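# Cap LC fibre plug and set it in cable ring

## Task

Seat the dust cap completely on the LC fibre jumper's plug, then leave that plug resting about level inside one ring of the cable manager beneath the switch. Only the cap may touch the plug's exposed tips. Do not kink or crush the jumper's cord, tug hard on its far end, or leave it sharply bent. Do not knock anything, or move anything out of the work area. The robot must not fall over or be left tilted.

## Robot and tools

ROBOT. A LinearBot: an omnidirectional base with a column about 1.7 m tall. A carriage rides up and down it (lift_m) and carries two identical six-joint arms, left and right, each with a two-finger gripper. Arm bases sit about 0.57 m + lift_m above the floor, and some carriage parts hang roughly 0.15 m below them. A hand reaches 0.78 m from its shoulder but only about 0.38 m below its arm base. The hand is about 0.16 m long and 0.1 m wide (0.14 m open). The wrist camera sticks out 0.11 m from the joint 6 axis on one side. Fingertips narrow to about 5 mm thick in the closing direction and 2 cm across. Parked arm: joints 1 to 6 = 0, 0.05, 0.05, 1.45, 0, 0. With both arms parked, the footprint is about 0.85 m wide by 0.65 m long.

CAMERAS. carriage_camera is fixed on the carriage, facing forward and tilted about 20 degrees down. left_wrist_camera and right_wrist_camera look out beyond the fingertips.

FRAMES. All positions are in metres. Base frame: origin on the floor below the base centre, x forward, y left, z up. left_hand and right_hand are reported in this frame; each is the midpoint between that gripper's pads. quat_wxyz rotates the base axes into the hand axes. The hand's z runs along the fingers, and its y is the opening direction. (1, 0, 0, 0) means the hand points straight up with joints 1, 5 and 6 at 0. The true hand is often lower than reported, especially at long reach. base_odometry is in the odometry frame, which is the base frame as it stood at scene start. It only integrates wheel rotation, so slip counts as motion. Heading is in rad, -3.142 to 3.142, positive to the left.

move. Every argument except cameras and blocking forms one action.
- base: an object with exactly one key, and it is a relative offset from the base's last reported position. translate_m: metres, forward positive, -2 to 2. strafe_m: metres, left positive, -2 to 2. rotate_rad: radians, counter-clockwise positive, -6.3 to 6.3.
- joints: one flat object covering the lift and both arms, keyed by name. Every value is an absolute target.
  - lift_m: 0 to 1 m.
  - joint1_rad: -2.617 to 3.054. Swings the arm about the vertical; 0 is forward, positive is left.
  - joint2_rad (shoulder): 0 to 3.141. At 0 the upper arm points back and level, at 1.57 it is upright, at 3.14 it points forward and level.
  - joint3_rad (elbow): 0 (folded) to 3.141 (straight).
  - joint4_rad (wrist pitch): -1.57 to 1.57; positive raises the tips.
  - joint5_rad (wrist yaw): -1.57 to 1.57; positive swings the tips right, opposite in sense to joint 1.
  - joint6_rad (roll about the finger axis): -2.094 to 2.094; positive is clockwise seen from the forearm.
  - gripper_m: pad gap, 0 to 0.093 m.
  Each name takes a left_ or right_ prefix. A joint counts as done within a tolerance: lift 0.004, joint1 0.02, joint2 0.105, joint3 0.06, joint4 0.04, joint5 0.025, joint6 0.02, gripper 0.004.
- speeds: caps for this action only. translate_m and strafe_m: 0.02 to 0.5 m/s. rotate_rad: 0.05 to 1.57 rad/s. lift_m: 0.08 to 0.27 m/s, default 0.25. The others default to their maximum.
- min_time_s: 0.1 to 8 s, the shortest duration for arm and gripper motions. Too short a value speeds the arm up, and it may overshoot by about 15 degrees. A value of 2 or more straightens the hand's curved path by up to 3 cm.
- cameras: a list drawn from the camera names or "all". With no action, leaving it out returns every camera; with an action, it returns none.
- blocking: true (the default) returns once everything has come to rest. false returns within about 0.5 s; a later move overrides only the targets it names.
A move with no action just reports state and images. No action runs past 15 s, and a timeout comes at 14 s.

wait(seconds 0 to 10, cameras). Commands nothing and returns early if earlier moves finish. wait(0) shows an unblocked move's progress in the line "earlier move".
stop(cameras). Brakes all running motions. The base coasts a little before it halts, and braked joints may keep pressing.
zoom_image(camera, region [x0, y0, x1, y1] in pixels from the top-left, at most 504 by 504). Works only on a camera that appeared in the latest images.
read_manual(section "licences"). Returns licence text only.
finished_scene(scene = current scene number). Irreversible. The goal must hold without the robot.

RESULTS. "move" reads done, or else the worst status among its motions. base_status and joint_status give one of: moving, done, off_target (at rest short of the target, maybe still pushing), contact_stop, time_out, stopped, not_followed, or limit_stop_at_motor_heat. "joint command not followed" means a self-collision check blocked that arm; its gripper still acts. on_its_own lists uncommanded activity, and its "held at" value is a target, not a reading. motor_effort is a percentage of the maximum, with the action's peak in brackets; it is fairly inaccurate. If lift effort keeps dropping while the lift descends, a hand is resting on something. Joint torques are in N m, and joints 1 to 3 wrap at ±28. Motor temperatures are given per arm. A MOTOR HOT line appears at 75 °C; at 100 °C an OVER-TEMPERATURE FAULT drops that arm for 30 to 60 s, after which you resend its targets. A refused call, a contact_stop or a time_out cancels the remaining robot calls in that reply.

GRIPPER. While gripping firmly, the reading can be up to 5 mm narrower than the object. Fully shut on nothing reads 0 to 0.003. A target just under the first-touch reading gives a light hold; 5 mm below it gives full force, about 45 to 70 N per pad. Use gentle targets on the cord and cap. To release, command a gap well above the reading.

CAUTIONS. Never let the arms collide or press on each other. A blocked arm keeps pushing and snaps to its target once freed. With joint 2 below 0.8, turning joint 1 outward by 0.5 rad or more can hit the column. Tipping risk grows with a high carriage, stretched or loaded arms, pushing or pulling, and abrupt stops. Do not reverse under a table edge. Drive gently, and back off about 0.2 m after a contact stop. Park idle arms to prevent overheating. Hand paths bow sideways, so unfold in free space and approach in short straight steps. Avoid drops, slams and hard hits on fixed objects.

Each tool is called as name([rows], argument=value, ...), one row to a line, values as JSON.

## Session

move(cameras=["all"])

Scene clock: 0.00 s.
Joint torques (N m): no reading
Motor temperatures (°C): left_arm=[29 36 41 30 29 33 32] | right_arm=[31 36 36 30 31 30 33]
base_odometry: x=+0.000 y=+0.000 heading=+0.000
base_status: not commanded
joint_positions: lift_m=+0.300 left_joint1_rad=+0.003 left_joint2_rad=+0.028 left_joint3_rad=+0.066 left_joint4_rad=+1.405 left_joint5_rad=-0.009 left_joint6_rad=+0.044 left_gripper_m=+0.09396 right_joint1_rad=+0.019 right_joint2_rad=+0.033 right_joint3_rad=+0.043 right_joint4_rad=+1.494 right_joint5_rad=-0.026 right_joint6_rad=-0.017 right_gripper_m=+0.09396
joint_status: not commanded
motor_effort: lift_m=+35 drive_wheels=+3
left_hand: x=+0.2456 y=+0.3086 z=+1.2902 quat_wxyz=(+0.998, -0.003, +0.064, +0.024) (m; base frame)
right_hand: x=+0.2320 y=-0.3021 z=+1.2862 quat_wxyz=(+0.999, -0.014, +0.033, +0.001) (m; base frame)
pictures: carriage_camera, left_wrist_camera, right_wrist_camera
Images, in order (width x height): carriage_camera 896x504, left_wrist_camera 896x504, right_wrist_camera 896x504.

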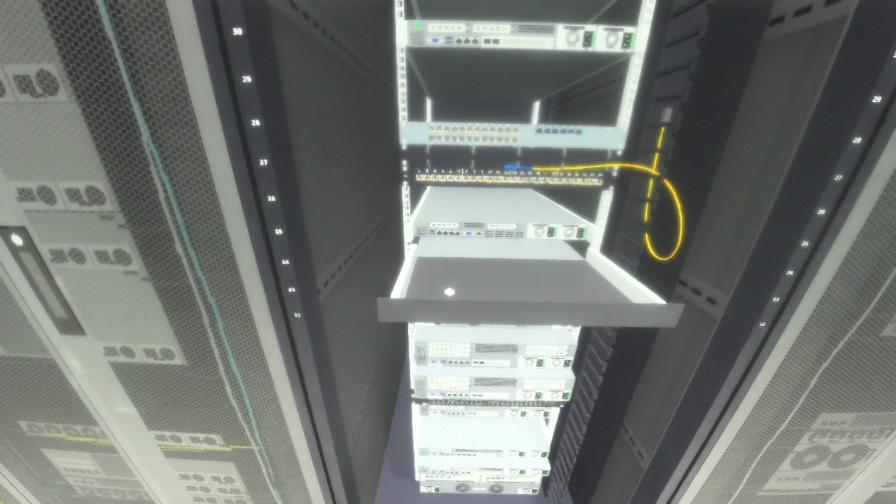

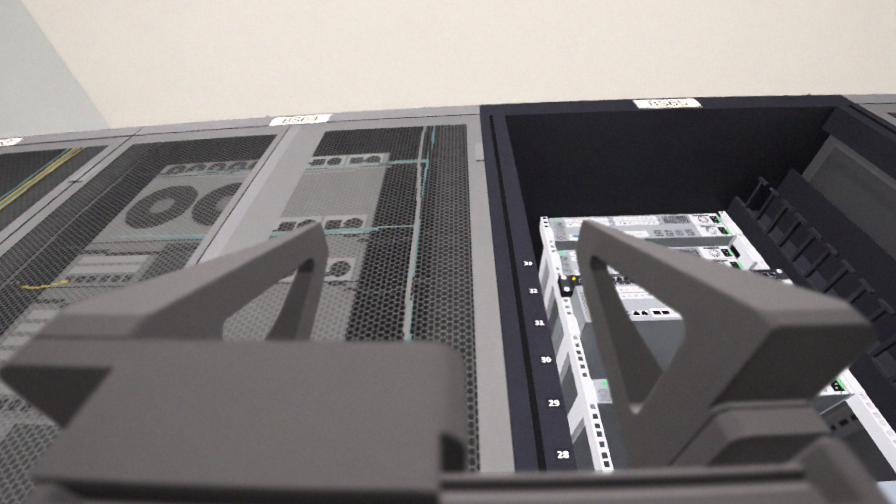

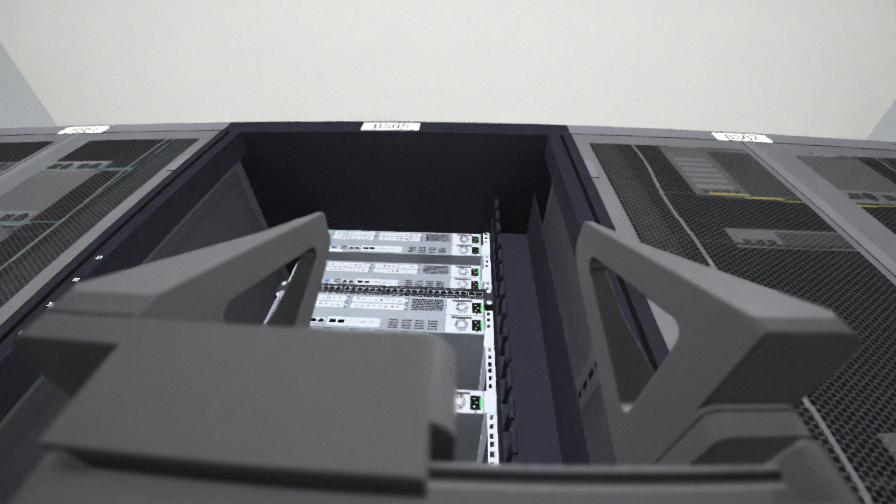

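move(base={"strafe_m": -0.153}, joints={"lift_m": 0.508}, cameras=["carriage_camera"])

zoom_image(camera="carriage_camera", region=[320, 180, 600, 390])

zoom_image(camera="carriage_camera", region=[410, 200, 530, 290])

Scene clock: 28.57 s.
Joint torques (N m): left_arm=[0.03 3.71 6.48 -0.31 0.06 0.01] | right_arm=[-0.09 4.1 5.75 -0.39 0.01 -0.11]
move: done
base_odometry: x=+0.000 y=-0.153 heading=+0.001
base_status: done
joint_positions: lift_m=+0.508 left_joint1_rad=+0.003 left_joint2_rad=+0.028 left_joint3_rad=+0.066 left_joint4_rad=+1.405 left_joint5_rad=-0.009 left_joint6_rad=+0.044 left_gripper_m=+0.09396 right_joint1_rad=+0.019 right_joint2_rad=+0.033 right_joint3_rad=+0.043 right_joint4_rad=+1.494 right_joint5_rad=-0.026 right_joint6_rad=-0.017 right_gripper_m=+0.09396
joint_status: all done
motor_effort: lift_m=+35(43) drive_wheels=-1(11)
left_hand: x=+0.2456 y=+0.3086 z=+1.4982 quat_wxyz=(+0.998, -0.003, +0.064, +0.024) (m; base frame)
right_hand: x=+0.2320 y=-0.3021 z=+1.4942 quat_wxyz=(+0.999, -0.014, +0.033, +0.002) (m; base frame)
pictures: carriage_camera
Images, in order (width x height): carriage_camera 896x504.

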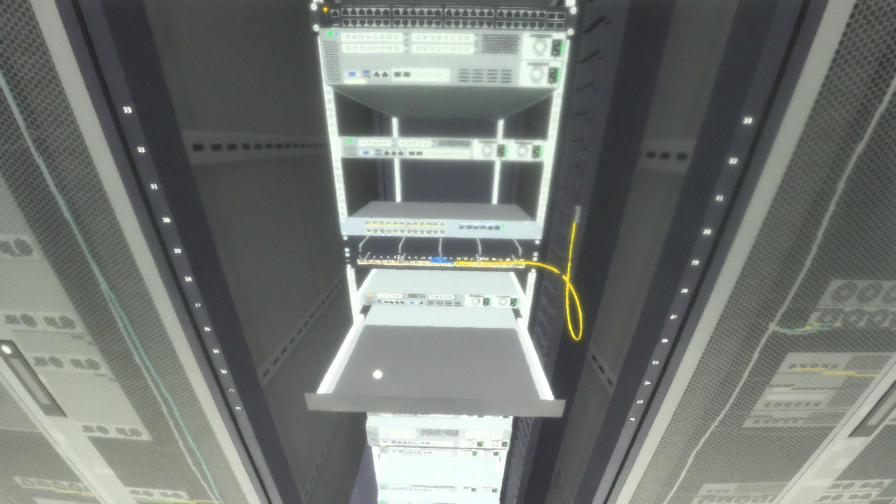

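Scaled by 1.800 from the camera's 896x504 image, which has a finer 1280x720 frame.

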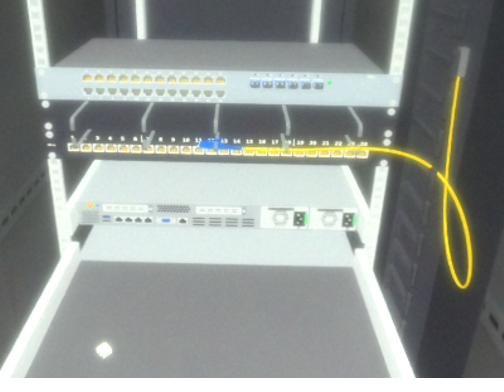

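Scaled by 4.200 from the camera's 896x504 image, which has a finer 1280x720 frame.

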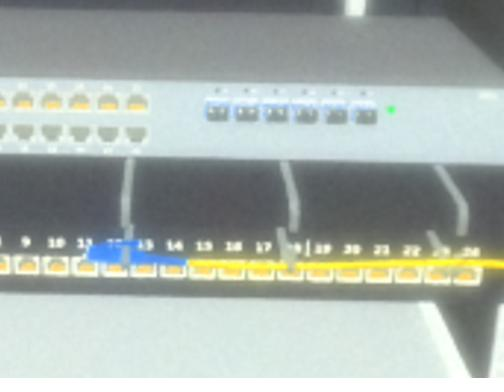

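move(joints={"lift_m": 0.47, "left_joint1_rad": -0.386, "left_joint2_rad": 1.49, "left_joint3_rad": 0.875, "left_joint4_rad": -0.334, "left_joint5_rad": 0, "left_joint6_rad": 0, "left_gripper_m": 0.03, "right_joint1_rad": 0.754, "right_joint2_rad": 1.805, "right_joint3_rad": 0.877, "right_joint4_rad": 0.936, "right_joint5_rad": 0.48, "right_joint6_rad": 1.641, "right_gripper_m": 0.032}, min_time_s=3, cameras=["all"])

zoom_image(camera="left_wrist_camera", region=[380, 40, 540, 240])

zoom_image(camera="right_wrist_camera", region=[360, 80, 540, 260])

Scene clock: 71.17 s.
Joint torques (N m): left_arm=[-0.59 -4.59 10.76 1.36 0.14 -0.09] | right_arm=[0.47 -7.98 8.62 2.33 0.09 -0.11]
move: done
base_odometry: x=+0.000 y=-0.153 heading=+0.001
base_status: not commanded
joint_positions: lift_m=+0.470 left_joint1_rad=-0.378 left_joint2_rad=+1.480 left_joint3_rad=+0.839 left_joint4_rad=-0.323 left_joint5_rad=-0.009 left_joint6_rad=+0.011 left_gripper_m=+0.03013 right_joint1_rad=+0.749 right_joint2_rad=+1.792 right_joint3_rad=+0.854 right_joint4_rad=+0.951 right_joint5_rad=+0.469 right_joint6_rad=+1.629 right_gripper_m=+0.03213
joint_status: all done
motor_effort: lift_m=+35(36) drive_wheels=-4(6)
left_hand: x=+0.5594 y=+0.1720 z=+1.0983 quat_wxyz=(+0.295, +0.183, +0.937, -0.050) (m; base frame)
right_hand: x=+0.6353 y=-0.0240 z=+1.2361 quat_wxyz=(+0.410, +0.441, +0.548, +0.582) (m; base frame)
pictures: carriage_camera, left_wrist_camera, right_wrist_camera
Images, in order (width x height): carriage_camera 896x504, left_wrist_camera 896x504, right_wrist_camera 896x504.

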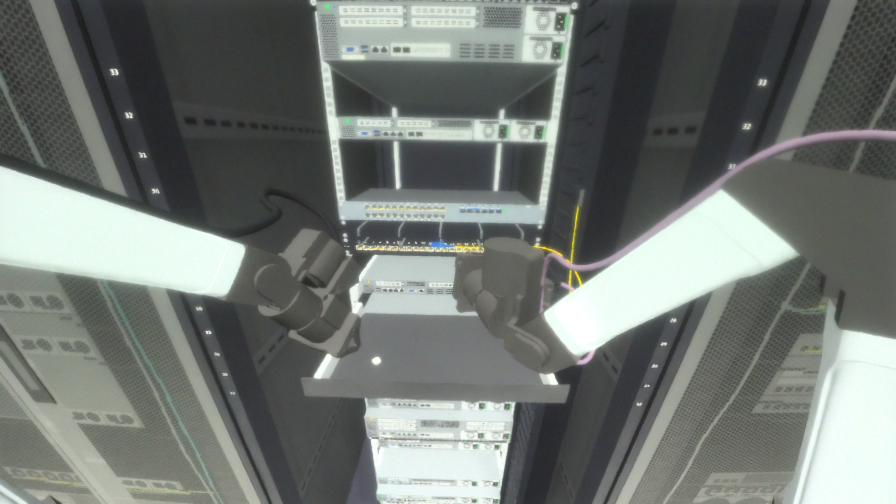

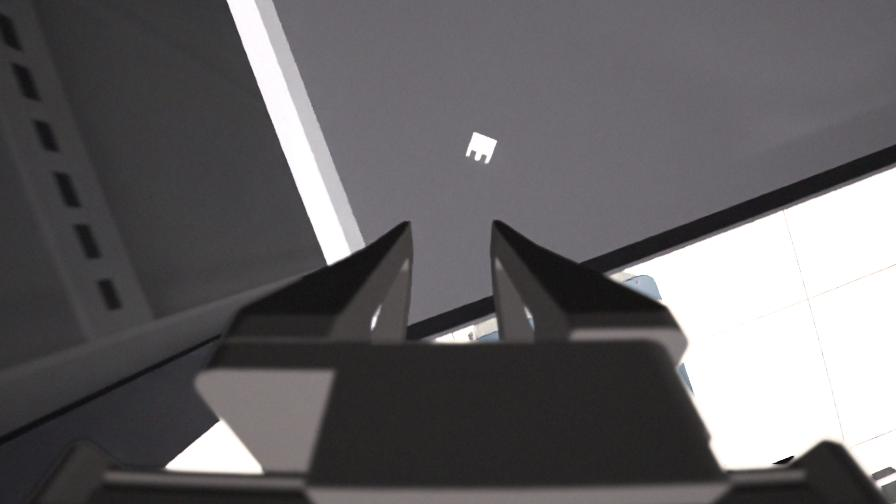

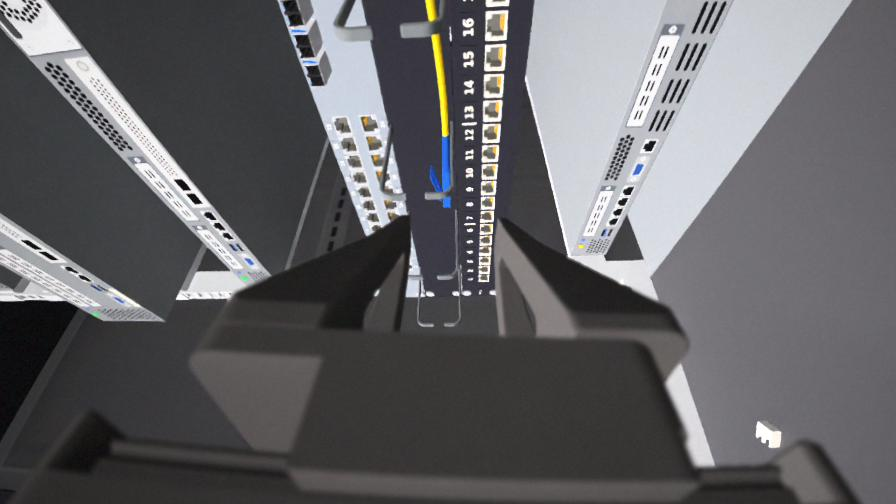

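Scaled by 2.520 from the camera's 896x504 image, which has a finer 1280x720 frame.

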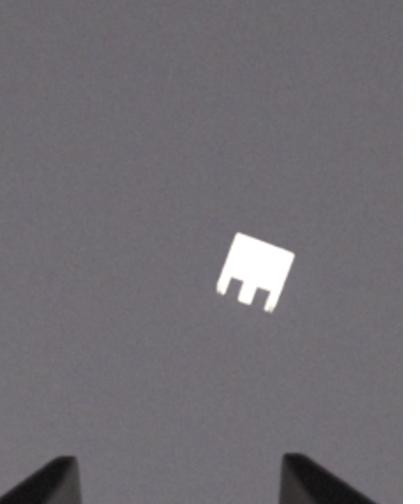

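Scaled by 2.800 from the camera's 896x504 image, which has a finer 1280x720 frame.

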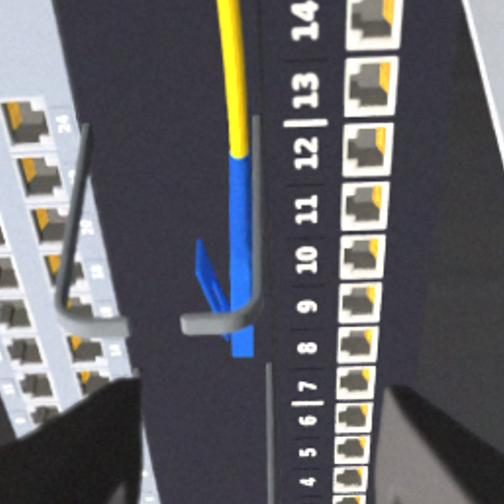

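move(joints={"left_joint1_rad": -0.421, "left_joint2_rad": 2.216, "left_joint3_rad": 1.80, "left_joint4_rad": -1.142, "left_joint5_rad": 0.0, "left_joint6_rad": 0.297, "right_joint1_rad": 0.657, "right_joint2_rad": 2.024, "right_joint3_rad": 1.2125, "right_joint4_rad": 0.798, "right_joint5_rad": 0.376}, min_time_s=2.5, cameras=["left_wrist_camera", "right_wrist_camera"])

zoom_image(camera="left_wrist_camera", region=[380, 140, 540, 260])

zoom_image(camera="right_wrist_camera", region=[380, 160, 540, 320])

Scene clock: 160.13 s.
Joint torques (N m): left_arm=[-0.64 -9.28 9.8 0.13 0.15 0.13] | right_arm=[-0.61 -10.11 9.2 2.36 -0.11 -0.1]
Motor temperatures (°C): left_arm=[29 39 55 34 29 33 32] | right_arm=[31 41 46 41 31 30 33]
move: done
base_odometry: x=+0.000 y=-0.153 heading=+0.001
base_status: not commanded
joint_positions: lift_m=+0.470 left_joint1_rad=-0.413 left_joint2_rad=+2.200 left_joint3_rad=+1.767 left_joint4_rad=-1.128 left_joint5_rad=-0.009 left_joint6_rad=+0.286 left_gripper_m=+0.03013 right_joint1_rad=+0.663 right_joint2_rad=+2.006 right_joint3_rad=+1.188 right_joint4_rad=+0.815 right_joint5_rad=+0.387 right_joint6_rad=+1.631 right_gripper_m=+0.03213
joint_status: all done
motor_effort: lift_m=+35(35) drive_wheels=-6(7)
left_hand: x=+0.6054 y=+0.1379 z=+1.0544 quat_wxyz=(+0.005, +0.342, +0.940, +0.004) (m; base frame)
right_hand: x=+0.7111 y=-0.0033 z=+1.2383 quat_wxyz=(+0.409, +0.444, +0.552, +0.575) (m; base frame)
pictures: left_wrist_camera, right_wrist_camera
Images, in order (width x height): left_wrist_camera 896x504, right_wrist_camera 896x504.

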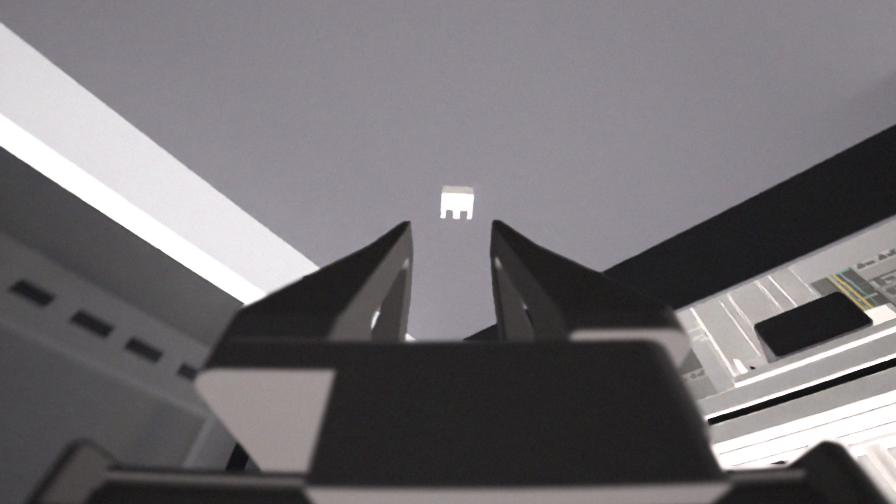

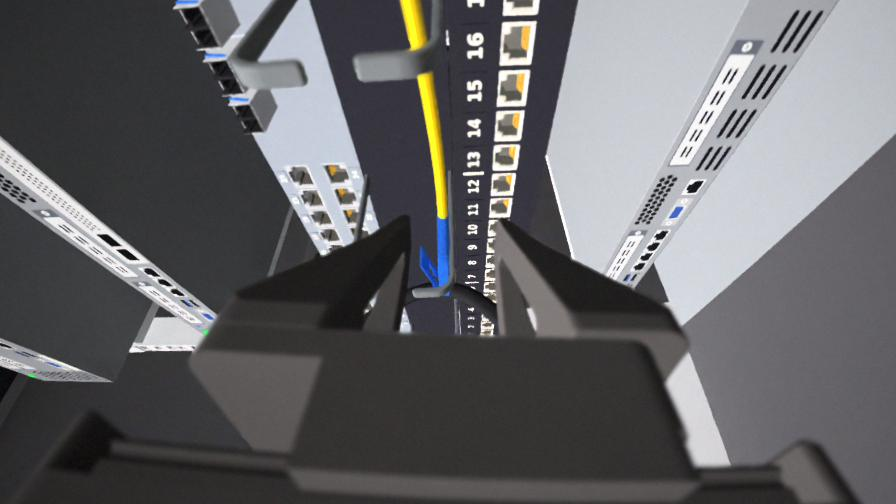

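Scaled by 3.150 from the camera's 896x504 image, which has a finer 1280x720 frame.

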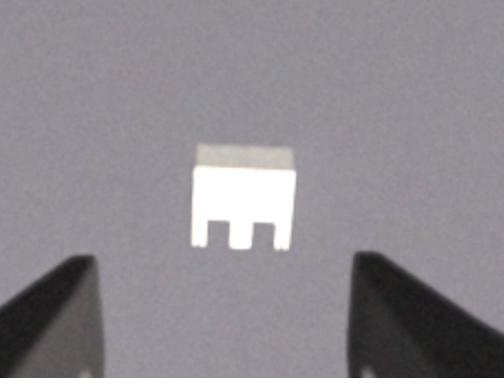

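Scaled by 3.150 from the camera's 896x504 image, which has a finer 1280x720 frame.

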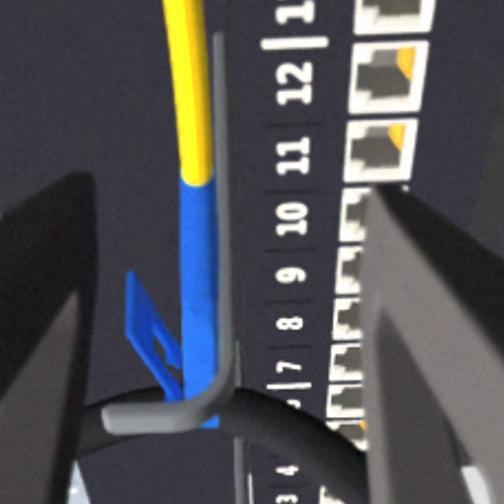

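move(joints={"left_joint1_rad": -0.4225, "left_joint2_rad": 2.243, "left_joint3_rad": 1.712, "left_joint4_rad": -1.06, "left_joint5_rad": 0.0, "left_joint6_rad": 0.328, "left_gripper_m": 0.026, "right_joint1_rad": 0.659, "right_joint2_rad": 2.049, "right_joint3_rad": 1.267, "right_joint4_rad": 0.7715, "right_joint5_rad": 0.376}, min_time_s=1.5, cameras=["left_wrist_camera", "right_wrist_camera"])

zoom_image(camera="left_wrist_camera", region=[380, 160, 540, 280])

zoom_image(camera="right_wrist_camera", region=[380, 180, 540, 340])

Scene clock: 195.93 s.
Joint torques (N m): left_arm=[-0.75 -9.4 5.55 0.4 0.16 0.11] | right_arm=[-0.42 -10.4 9.32 2.35 -0.1 -0.1]
Motor temperatures (°C): left_arm=[29 44 53 32 29 33 32] | right_arm=[31 44 45 44 31 30 33]
move: done
base_odometry: x=+0.000 y=-0.153 heading=+0.001
base_status: not commanded
joint_positions: lift_m=+0.470 left_joint1_rad=-0.413 left_joint2_rad=+2.227 left_joint3_rad=+1.726 left_joint4_rad=-1.074 left_joint5_rad=-0.009 left_joint6_rad=+0.317 left_gripper_m=+0.02614 right_joint1_rad=+0.663 right_joint2_rad=+2.031 right_joint3_rad=+1.242 right_joint4_rad=+0.788 right_joint5_rad=+0.386 right_joint6_rad=+1.631 right_gripper_m=+0.03213
joint_status: all done
motor_effort: lift_m=+35(35) drive_wheels=-4(6)
left_hand: x=+0.6041 y=+0.1385 z=+1.0337 quat_wxyz=(-0.002, +0.357, +0.934, +0.005) (m; base frame)
right_hand: x=+0.7188 y=+0.0029 z=+1.2424 quat_wxyz=(+0.409, +0.443, +0.551, +0.577) (m; base frame)
pictures: left_wrist_camera, right_wrist_camera
Images, in order (width x height): left_wrist_camera 896x504, right_wrist_camera 896x504.

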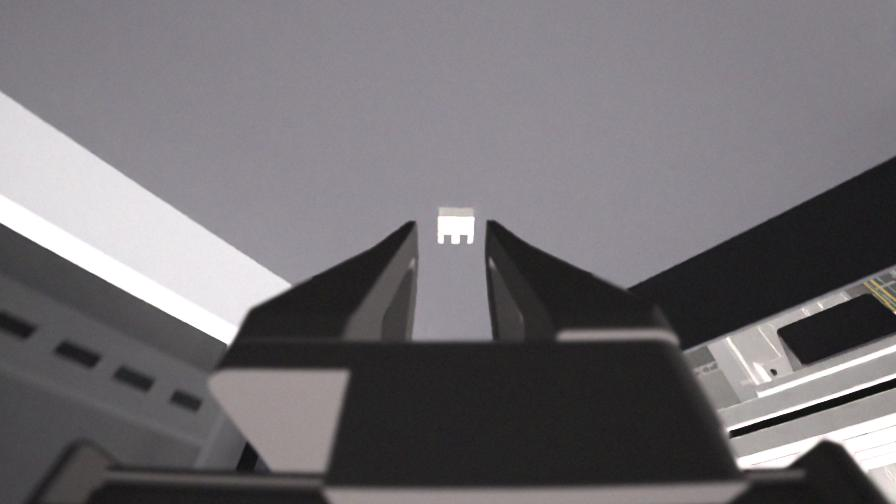

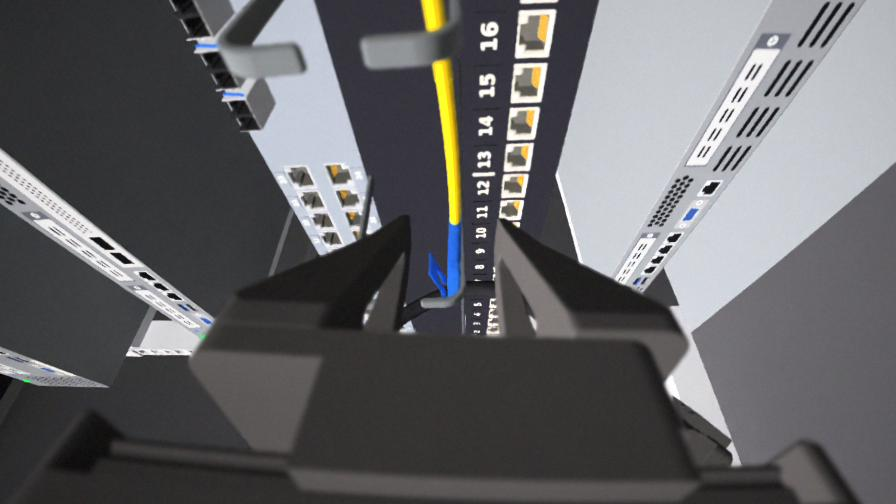

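Scaled by 3.150 from the camera's 896x504 image, which has a finer 1280x720 frame.

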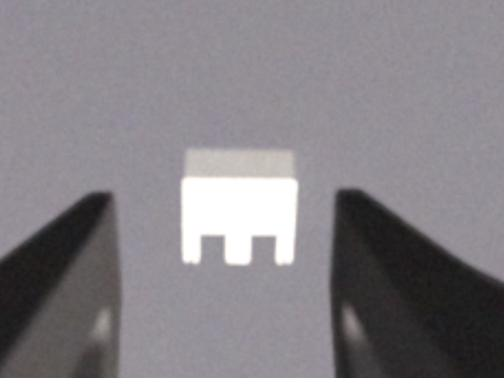

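Scaled by 3.150 from the camera's 896x504 image, which has a finer 1280x720 frame.

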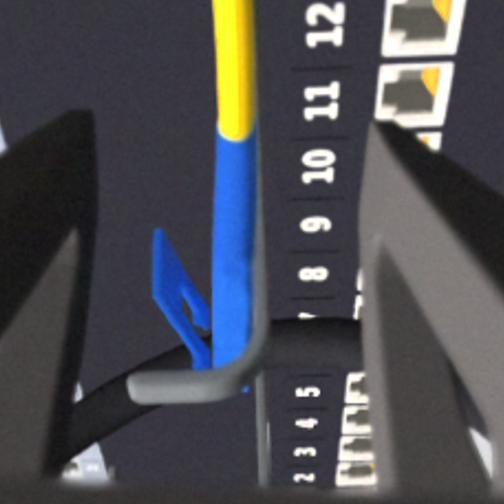

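move(joints={"left_joint1_rad": -0.4285, "left_joint2_rad": 2.2535, "left_joint3_rad": 1.772, "left_joint4_rad": -1.067, "left_joint5_rad": 0.0, "left_joint6_rad": 0.328, "right_joint1_rad": 0.659, "right_joint2_rad": 2.0725, "right_joint3_rad": 1.303, "right_joint4_rad": 0.759, "right_joint5_rad": 0.376}, min_time_s=1.5, cameras=["left_wrist_camera", "right_wrist_camera"])

zoom_image(camera="left_wrist_camera", region=[380, 160, 540, 280])

zoom_image(camera="right_wrist_camera", region=[380, 180, 540, 340])

Scene clock: 222.80 s.
Joint torques (N m): left_arm=[-0.64 -9.43 9.65 0.32 0.16 0.11] | right_arm=[-0.42 -10.61 9.37 2.35 -0.1 -0.1]
move: done
base_odometry: x=+0.000 y=-0.153 heading=+0.001
base_status: not commanded
joint_positions: lift_m=+0.470 left_joint1_rad=-0.420 left_joint2_rad=+2.237 left_joint3_rad=+1.739 left_joint4_rad=-1.074 left_joint5_rad=-0.009 left_joint6_rad=+0.317 left_gripper_m=+0.02614 right_joint1_rad=+0.663 right_joint2_rad=+2.054 right_joint3_rad=+1.278 right_joint4_rad=+0.776 right_joint5_rad=+0.386 right_joint6_rad=+1.631 right_gripper_m=+0.03213
joint_status: all done
motor_effort: lift_m=+35(35) drive_wheels=-2(6)
left_hand: x=+0.6058 y=+0.1344 z=+1.0328 quat_wxyz=(+0.000, +0.360, +0.933, +0.005) (m; base frame)
right_hand: x=+0.7244 y=+0.0073 z=+1.2426 quat_wxyz=(+0.409, +0.443, +0.551, +0.577) (m; base frame)
pictures: left_wrist_camera, right_wrist_camera
Images, in order (width x height): left_wrist_camera 896x504, right_wrist_camera 896x504.

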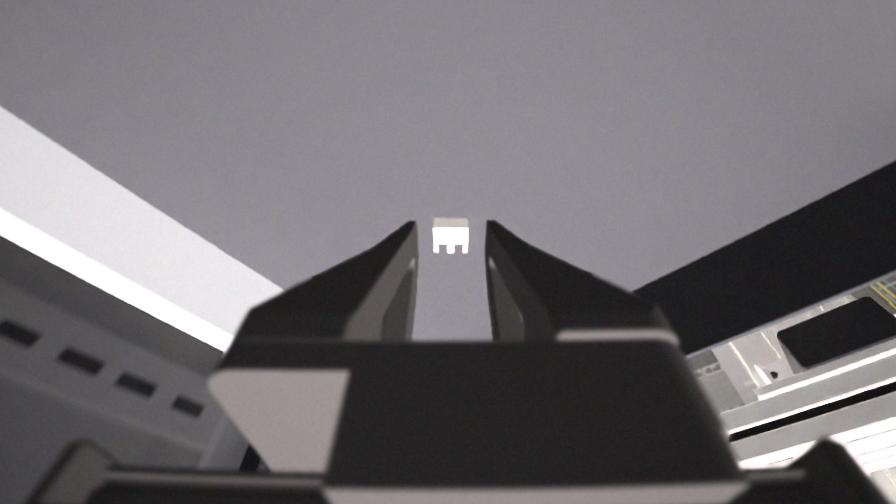

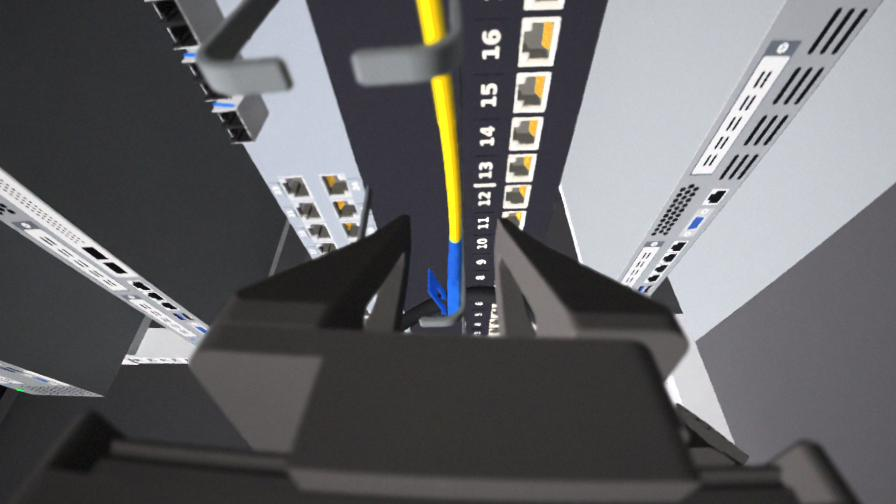

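Scaled by 3.150 from the camera's 896x504 image, which has a finer 1280x720 frame.

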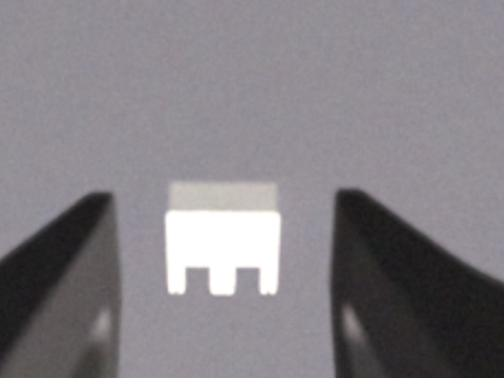

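Scaled by 3.150 from the camera's 896x504 image, which has a finer 1280x720 frame.

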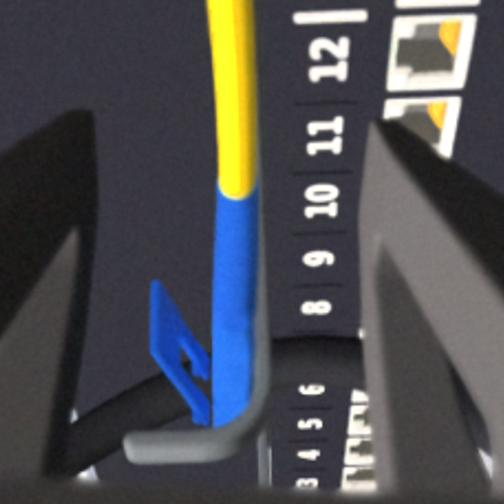

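move(joints={"left_gripper_m": 0.0095, "right_gripper_m": 0.008}, min_time_s=2)

move(joints={"right_gripper_m": 0.001}, min_time_s=1.0, cameras=["left_wrist_camera", "right_wrist_camera"])

zoom_image(camera="left_wrist_camera", region=[400, 190, 500, 280])

zoom_image(camera="right_wrist_camera", region=[380, 180, 540, 340])

Scene clock: 233.37 s.
Joint torques (N m): left_arm=[-0.62 -9.48 9.68 0.32 0.16 0.12] | right_arm=[-0.24 -10.62 9.02 2.42 -0.12 -0.12]
move: done
base_odometry: x=+0.000 y=-0.153 heading=+0.001
base_status: not commanded
joint_positions: lift_m=+0.470 left_joint1_rad=-0.420 left_joint2_rad=+2.237 left_joint3_rad=+1.739 left_joint4_rad=-1.074 left_joint5_rad=-0.009 left_joint6_rad=+0.317 left_gripper_m=+0.00963 right_joint1_rad=+0.661 right_joint2_rad=+2.054 right_joint3_rad=+1.282 right_joint4_rad=+0.771 right_joint5_rad=+0.388 right_joint6_rad=+1.633 right_gripper_m=+0.00815
joint_status: all done
motor_effort: lift_m=+35(35) drive_wheels=-2(5)
left_hand: x=+0.6058 y=+0.1344 z=+1.0328 quat_wxyz=(+0.000, +0.360, +0.933, +0.005) (m; base frame)
right_hand: x=+0.7254 y=+0.0065 z=+1.2430 quat_wxyz=(+0.409, +0.445, +0.550, +0.576) (m; base frame)
pictures: none

Scene clock: 234.67 s.
Joint torques (N m): left_arm=[-0.64 -9.46 9.66 0.32 0.15 0.11] | right_arm=[-0.23 -10.62 9.06 2.43 -0.11 -0.12]
move: off_target
base_odometry: x=+0.000 y=-0.153 heading=+0.001
base_status: not commanded
joint_positions: lift_m=+0.470 left_joint1_rad=-0.420 left_joint2_rad=+2.237 left_joint3_rad=+1.739 left_joint4_rad=-1.074 left_joint5_rad=-0.009 left_joint6_rad=+0.317 left_gripper_m=+0.00963 right_joint1_rad=+0.661 right_joint2_rad=+2.054 right_joint3_rad=+1.282 right_joint4_rad=+0.769 right_joint5_rad=+0.388 right_joint6_rad=+1.633 right_gripper_m=+0.00510
joint_status: right_gripper_m off_target (ended at +0.00512, target +0.00100)
motor_effort: lift_m=+35(35) drive_wheels=+0(5)
left_hand: x=+0.6058 y=+0.1344 z=+1.0328 quat_wxyz=(+0.000, +0.360, +0.933, +0.005) (m; base frame)
right_hand: x=+0.7254 y=+0.0065 z=+1.2428 quat_wxyz=(+0.409, +0.445, +0.551, +0.576) (m; base frame)
pictures: left_wrist_camera, right_wrist_camera
Images, in order (width x height): left_wrist_camera 896x504, right_wrist_camera 896x504.

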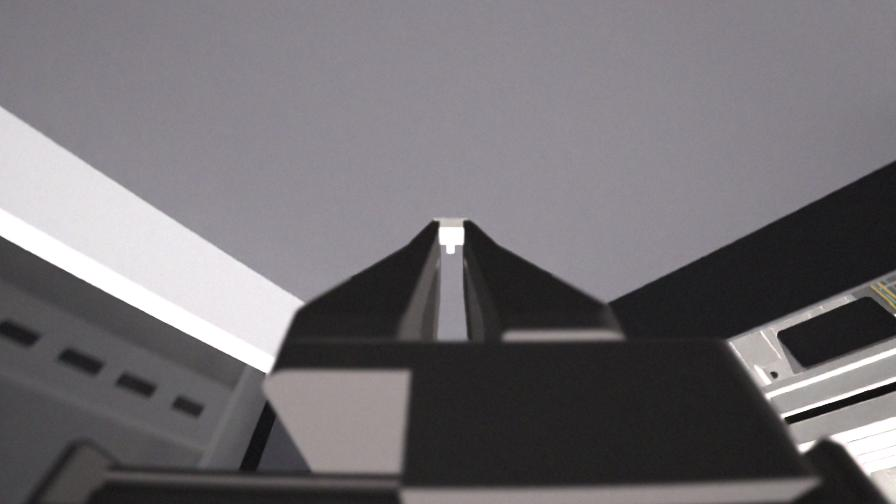

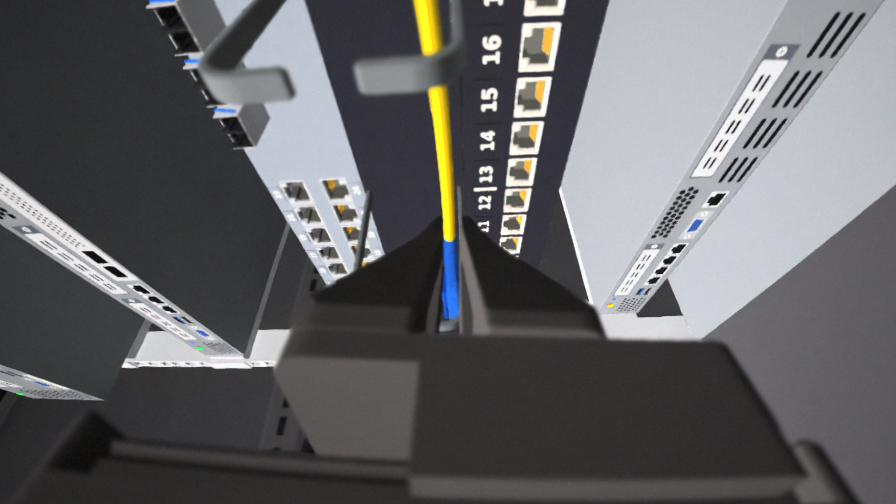

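Scaled by 5.040 from the camera's 896x504 image, which has a finer 1280x720 frame.

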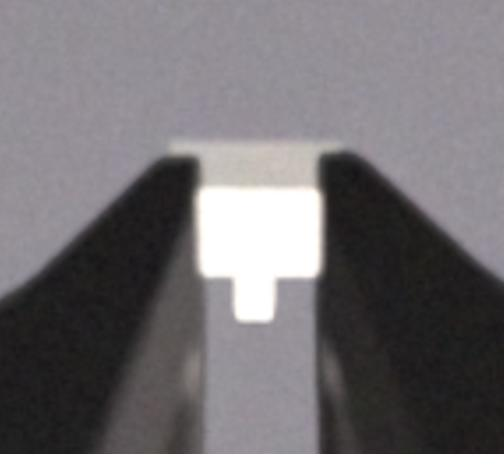

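Scaled by 3.150 from the camera's 896x504 image, which has a finer 1280x720 frame.

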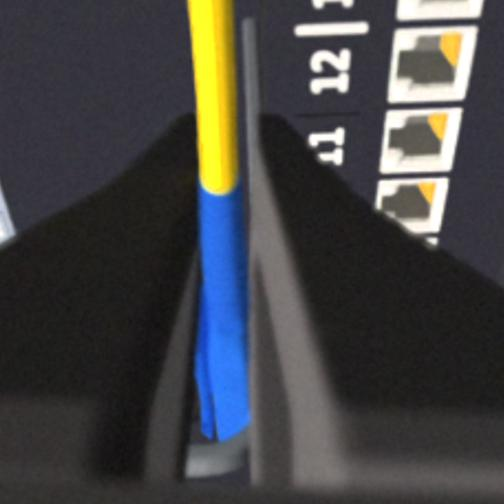

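move(joints={"left_gripper_m": 0.026}, min_time_s=0.6)

move(joints={"left_joint2_rad": 2.2615, "left_joint3_rad": 1.7075, "left_joint4_rad": -1.037, "right_joint1_rad": 0.587, "right_joint2_rad": 1.940, "right_joint3_rad": 1.179, "right_joint4_rad": 0.778, "right_joint5_rad": 0.307}, min_time_s=2.5, cameras=["left_wrist_camera", "right_wrist_camera", "carriage_camera"])

zoom_image(camera="left_wrist_camera", region=[380, 160, 540, 280])

zoom_image(camera="carriage_camera", region=[390, 190, 530, 290])

Scene clock: 256.33 s.
Joint torques (N m): left_arm=[-0.64 -9.46 9.63 0.32 0.15 0.11] | right_arm=[-0.24 -10.62 9.03 2.44 -0.12 -0.12]
move: done
base_odometry: x=+0.000 y=-0.153 heading=+0.001
base_status: not commanded
joint_positions: lift_m=+0.470 left_joint1_rad=-0.420 left_joint2_rad=+2.237 left_joint3_rad=+1.739 left_joint4_rad=-1.074 left_joint5_rad=-0.009 left_joint6_rad=+0.318 left_gripper_m=+0.02587 right_joint1_rad=+0.661 right_joint2_rad=+2.054 right_joint3_rad=+1.282 right_joint4_rad=+0.769 right_joint5_rad=+0.388 right_joint6_rad=+1.633 right_gripper_m=+0.00510
joint_status: all done
motor_effort: lift_m=+35(35) drive_wheels=-3(6)
left_hand: x=+0.6058 y=+0.1344 z=+1.0328 quat_wxyz=(+0.000, +0.360, +0.933, +0.005) (m; base frame)
right_hand: x=+0.7254 y=+0.0065 z=+1.2428 quat_wxyz=(+0.409, +0.445, +0.551, +0.576) (m; base frame)
pictures: none

Scene clock: 259.13 s.
Joint torques (N m): left_arm=[-0.64 -9.36 5.5 0.38 0.15 0.12] | right_arm=[-0.58 -14.31 5.94 2.63 -0.11 -0.13]
move: done
base_odometry: x=+0.000 y=-0.153 heading=+0.001
base_status: not commanded
joint_positions: lift_m=+0.470 left_joint1_rad=-0.420 left_joint2_rad=+2.244 left_joint3_rad=+1.722 left_joint4_rad=-1.051 left_joint5_rad=-0.009 left_joint6_rad=+0.318 left_gripper_m=+0.02587 right_joint1_rad=+0.592 right_joint2_rad=+1.969 right_joint3_rad=+1.193 right_joint4_rad=+0.775 right_joint5_rad=+0.318 right_joint6_rad=+1.633 right_gripper_m=+0.00509
joint_status: all done
motor_effort: lift_m=+35(35) drive_wheels=-5(7)
left_hand: x=+0.6052 y=+0.1346 z=+1.0258 quat_wxyz=(-0.001, +0.360, +0.933, +0.005) (m; base frame)
right_hand: x=+0.7256 y=-0.0290 z=+1.2519 quat_wxyz=(+0.409, +0.444, +0.550, +0.576) (m; base frame)
pictures: carriage_camera, left_wrist_camera, right_wrist_camera
Images, in order (width x height): carriage_camera 896x504, left_wrist_camera 896x504, right_wrist_camera 896x504.

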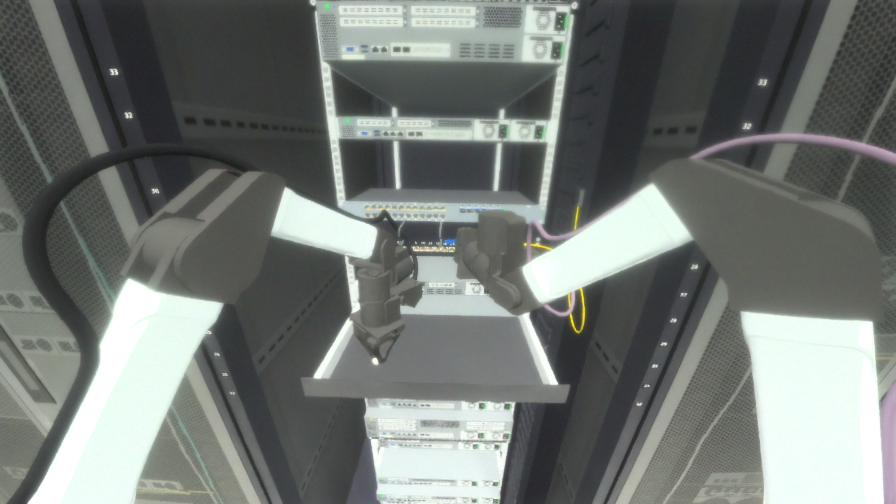

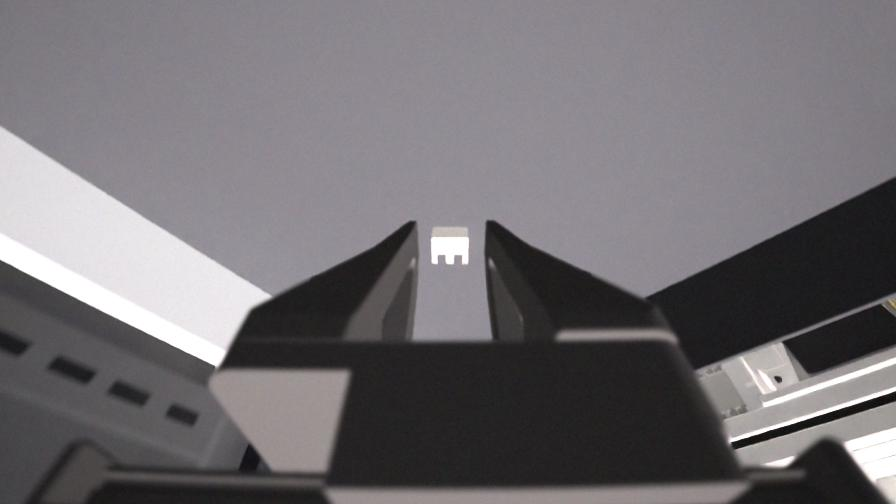

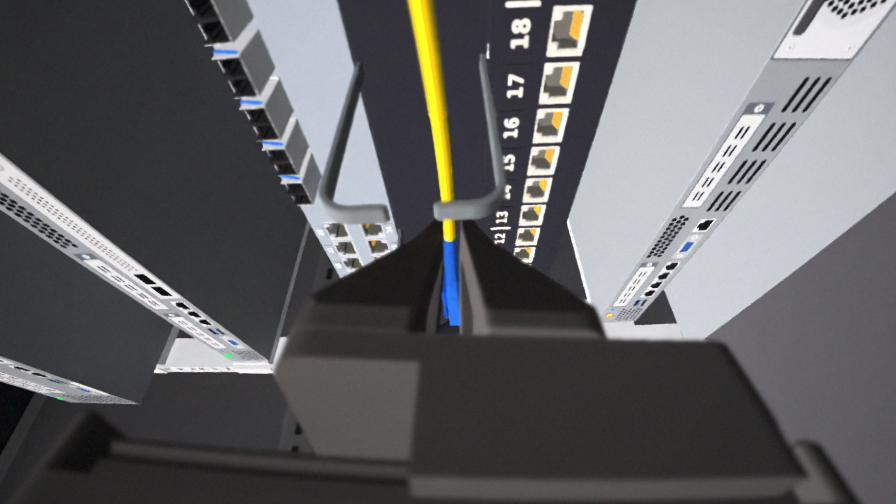

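Scaled by 3.150 from the camera's 896x504 image, which has a finer 1280x720 frame.

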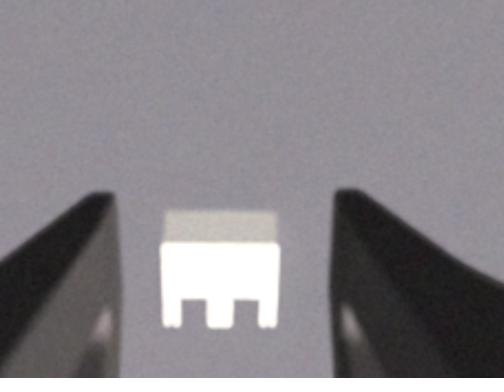

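Scaled by 3.600 from the camera's 896x504 image, which has a finer 1280x720 frame.

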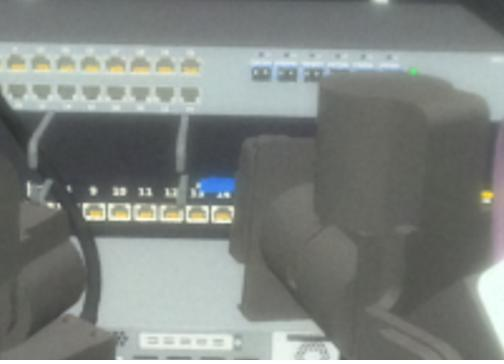

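move(joints={"left_gripper_m": 0.0095}, min_time_s=1.5, cameras=["left_wrist_camera"])

zoom_image(camera="left_wrist_camera", region=[400, 190, 500, 280])

Scene clock: 273.13 s.
Joint torques (N m): left_arm=[-0.62 -9.35 5.48 0.39 0.15 0.11] | right_arm=[-0.59 -14.31 5.94 2.63 -0.11 -0.13]
move: done
base_odometry: x=+0.000 y=-0.153 heading=+0.001
base_status: not commanded
joint_positions: lift_m=+0.470 left_joint1_rad=-0.420 left_joint2_rad=+2.244 left_joint3_rad=+1.722 left_joint4_rad=-1.050 left_joint5_rad=-0.009 left_joint6_rad=+0.318 left_gripper_m=+0.01060 right_joint1_rad=+0.592 right_joint2_rad=+1.969 right_joint3_rad=+1.193 right_joint4_rad=+0.775 right_joint5_rad=+0.318 right_joint6_rad=+1.633 right_gripper_m=+0.00509
joint_status: all done
motor_effort: lift_m=+35(35) drive_wheels=-5(7)
left_hand: x=+0.6053 y=+0.1346 z=+1.0258 quat_wxyz=(-0.001, +0.360, +0.933, +0.005) (m; base frame)
right_hand: x=+0.7256 y=-0.0290 z=+1.2519 quat_wxyz=(+0.409, +0.444, +0.550, +0.577) (m; base frame)
pictures: left_wrist_camera
Images, in order (width x height): left_wrist_camera 896x504.

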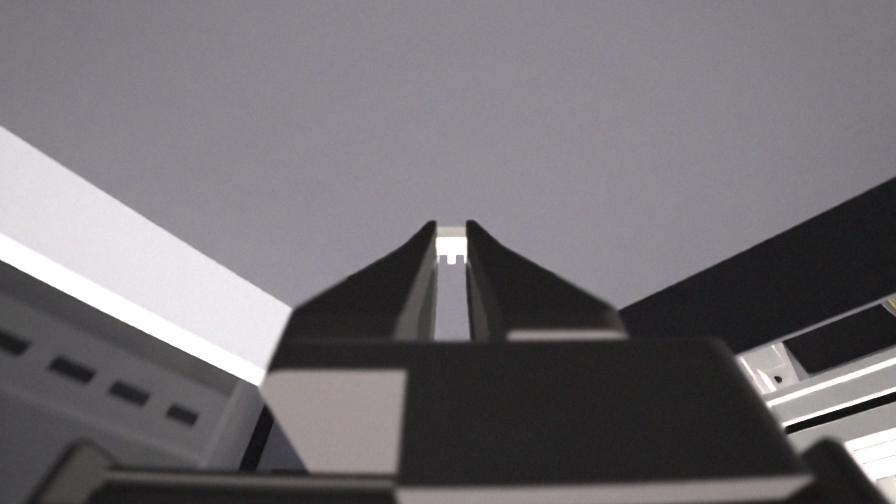

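Scaled by 5.040 from the camera's 896x504 image, which has a finer 1280x720 frame.

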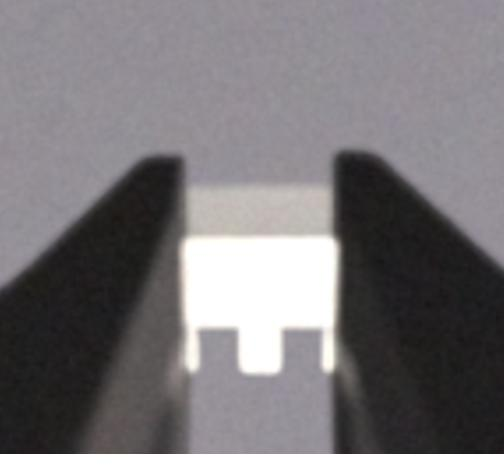

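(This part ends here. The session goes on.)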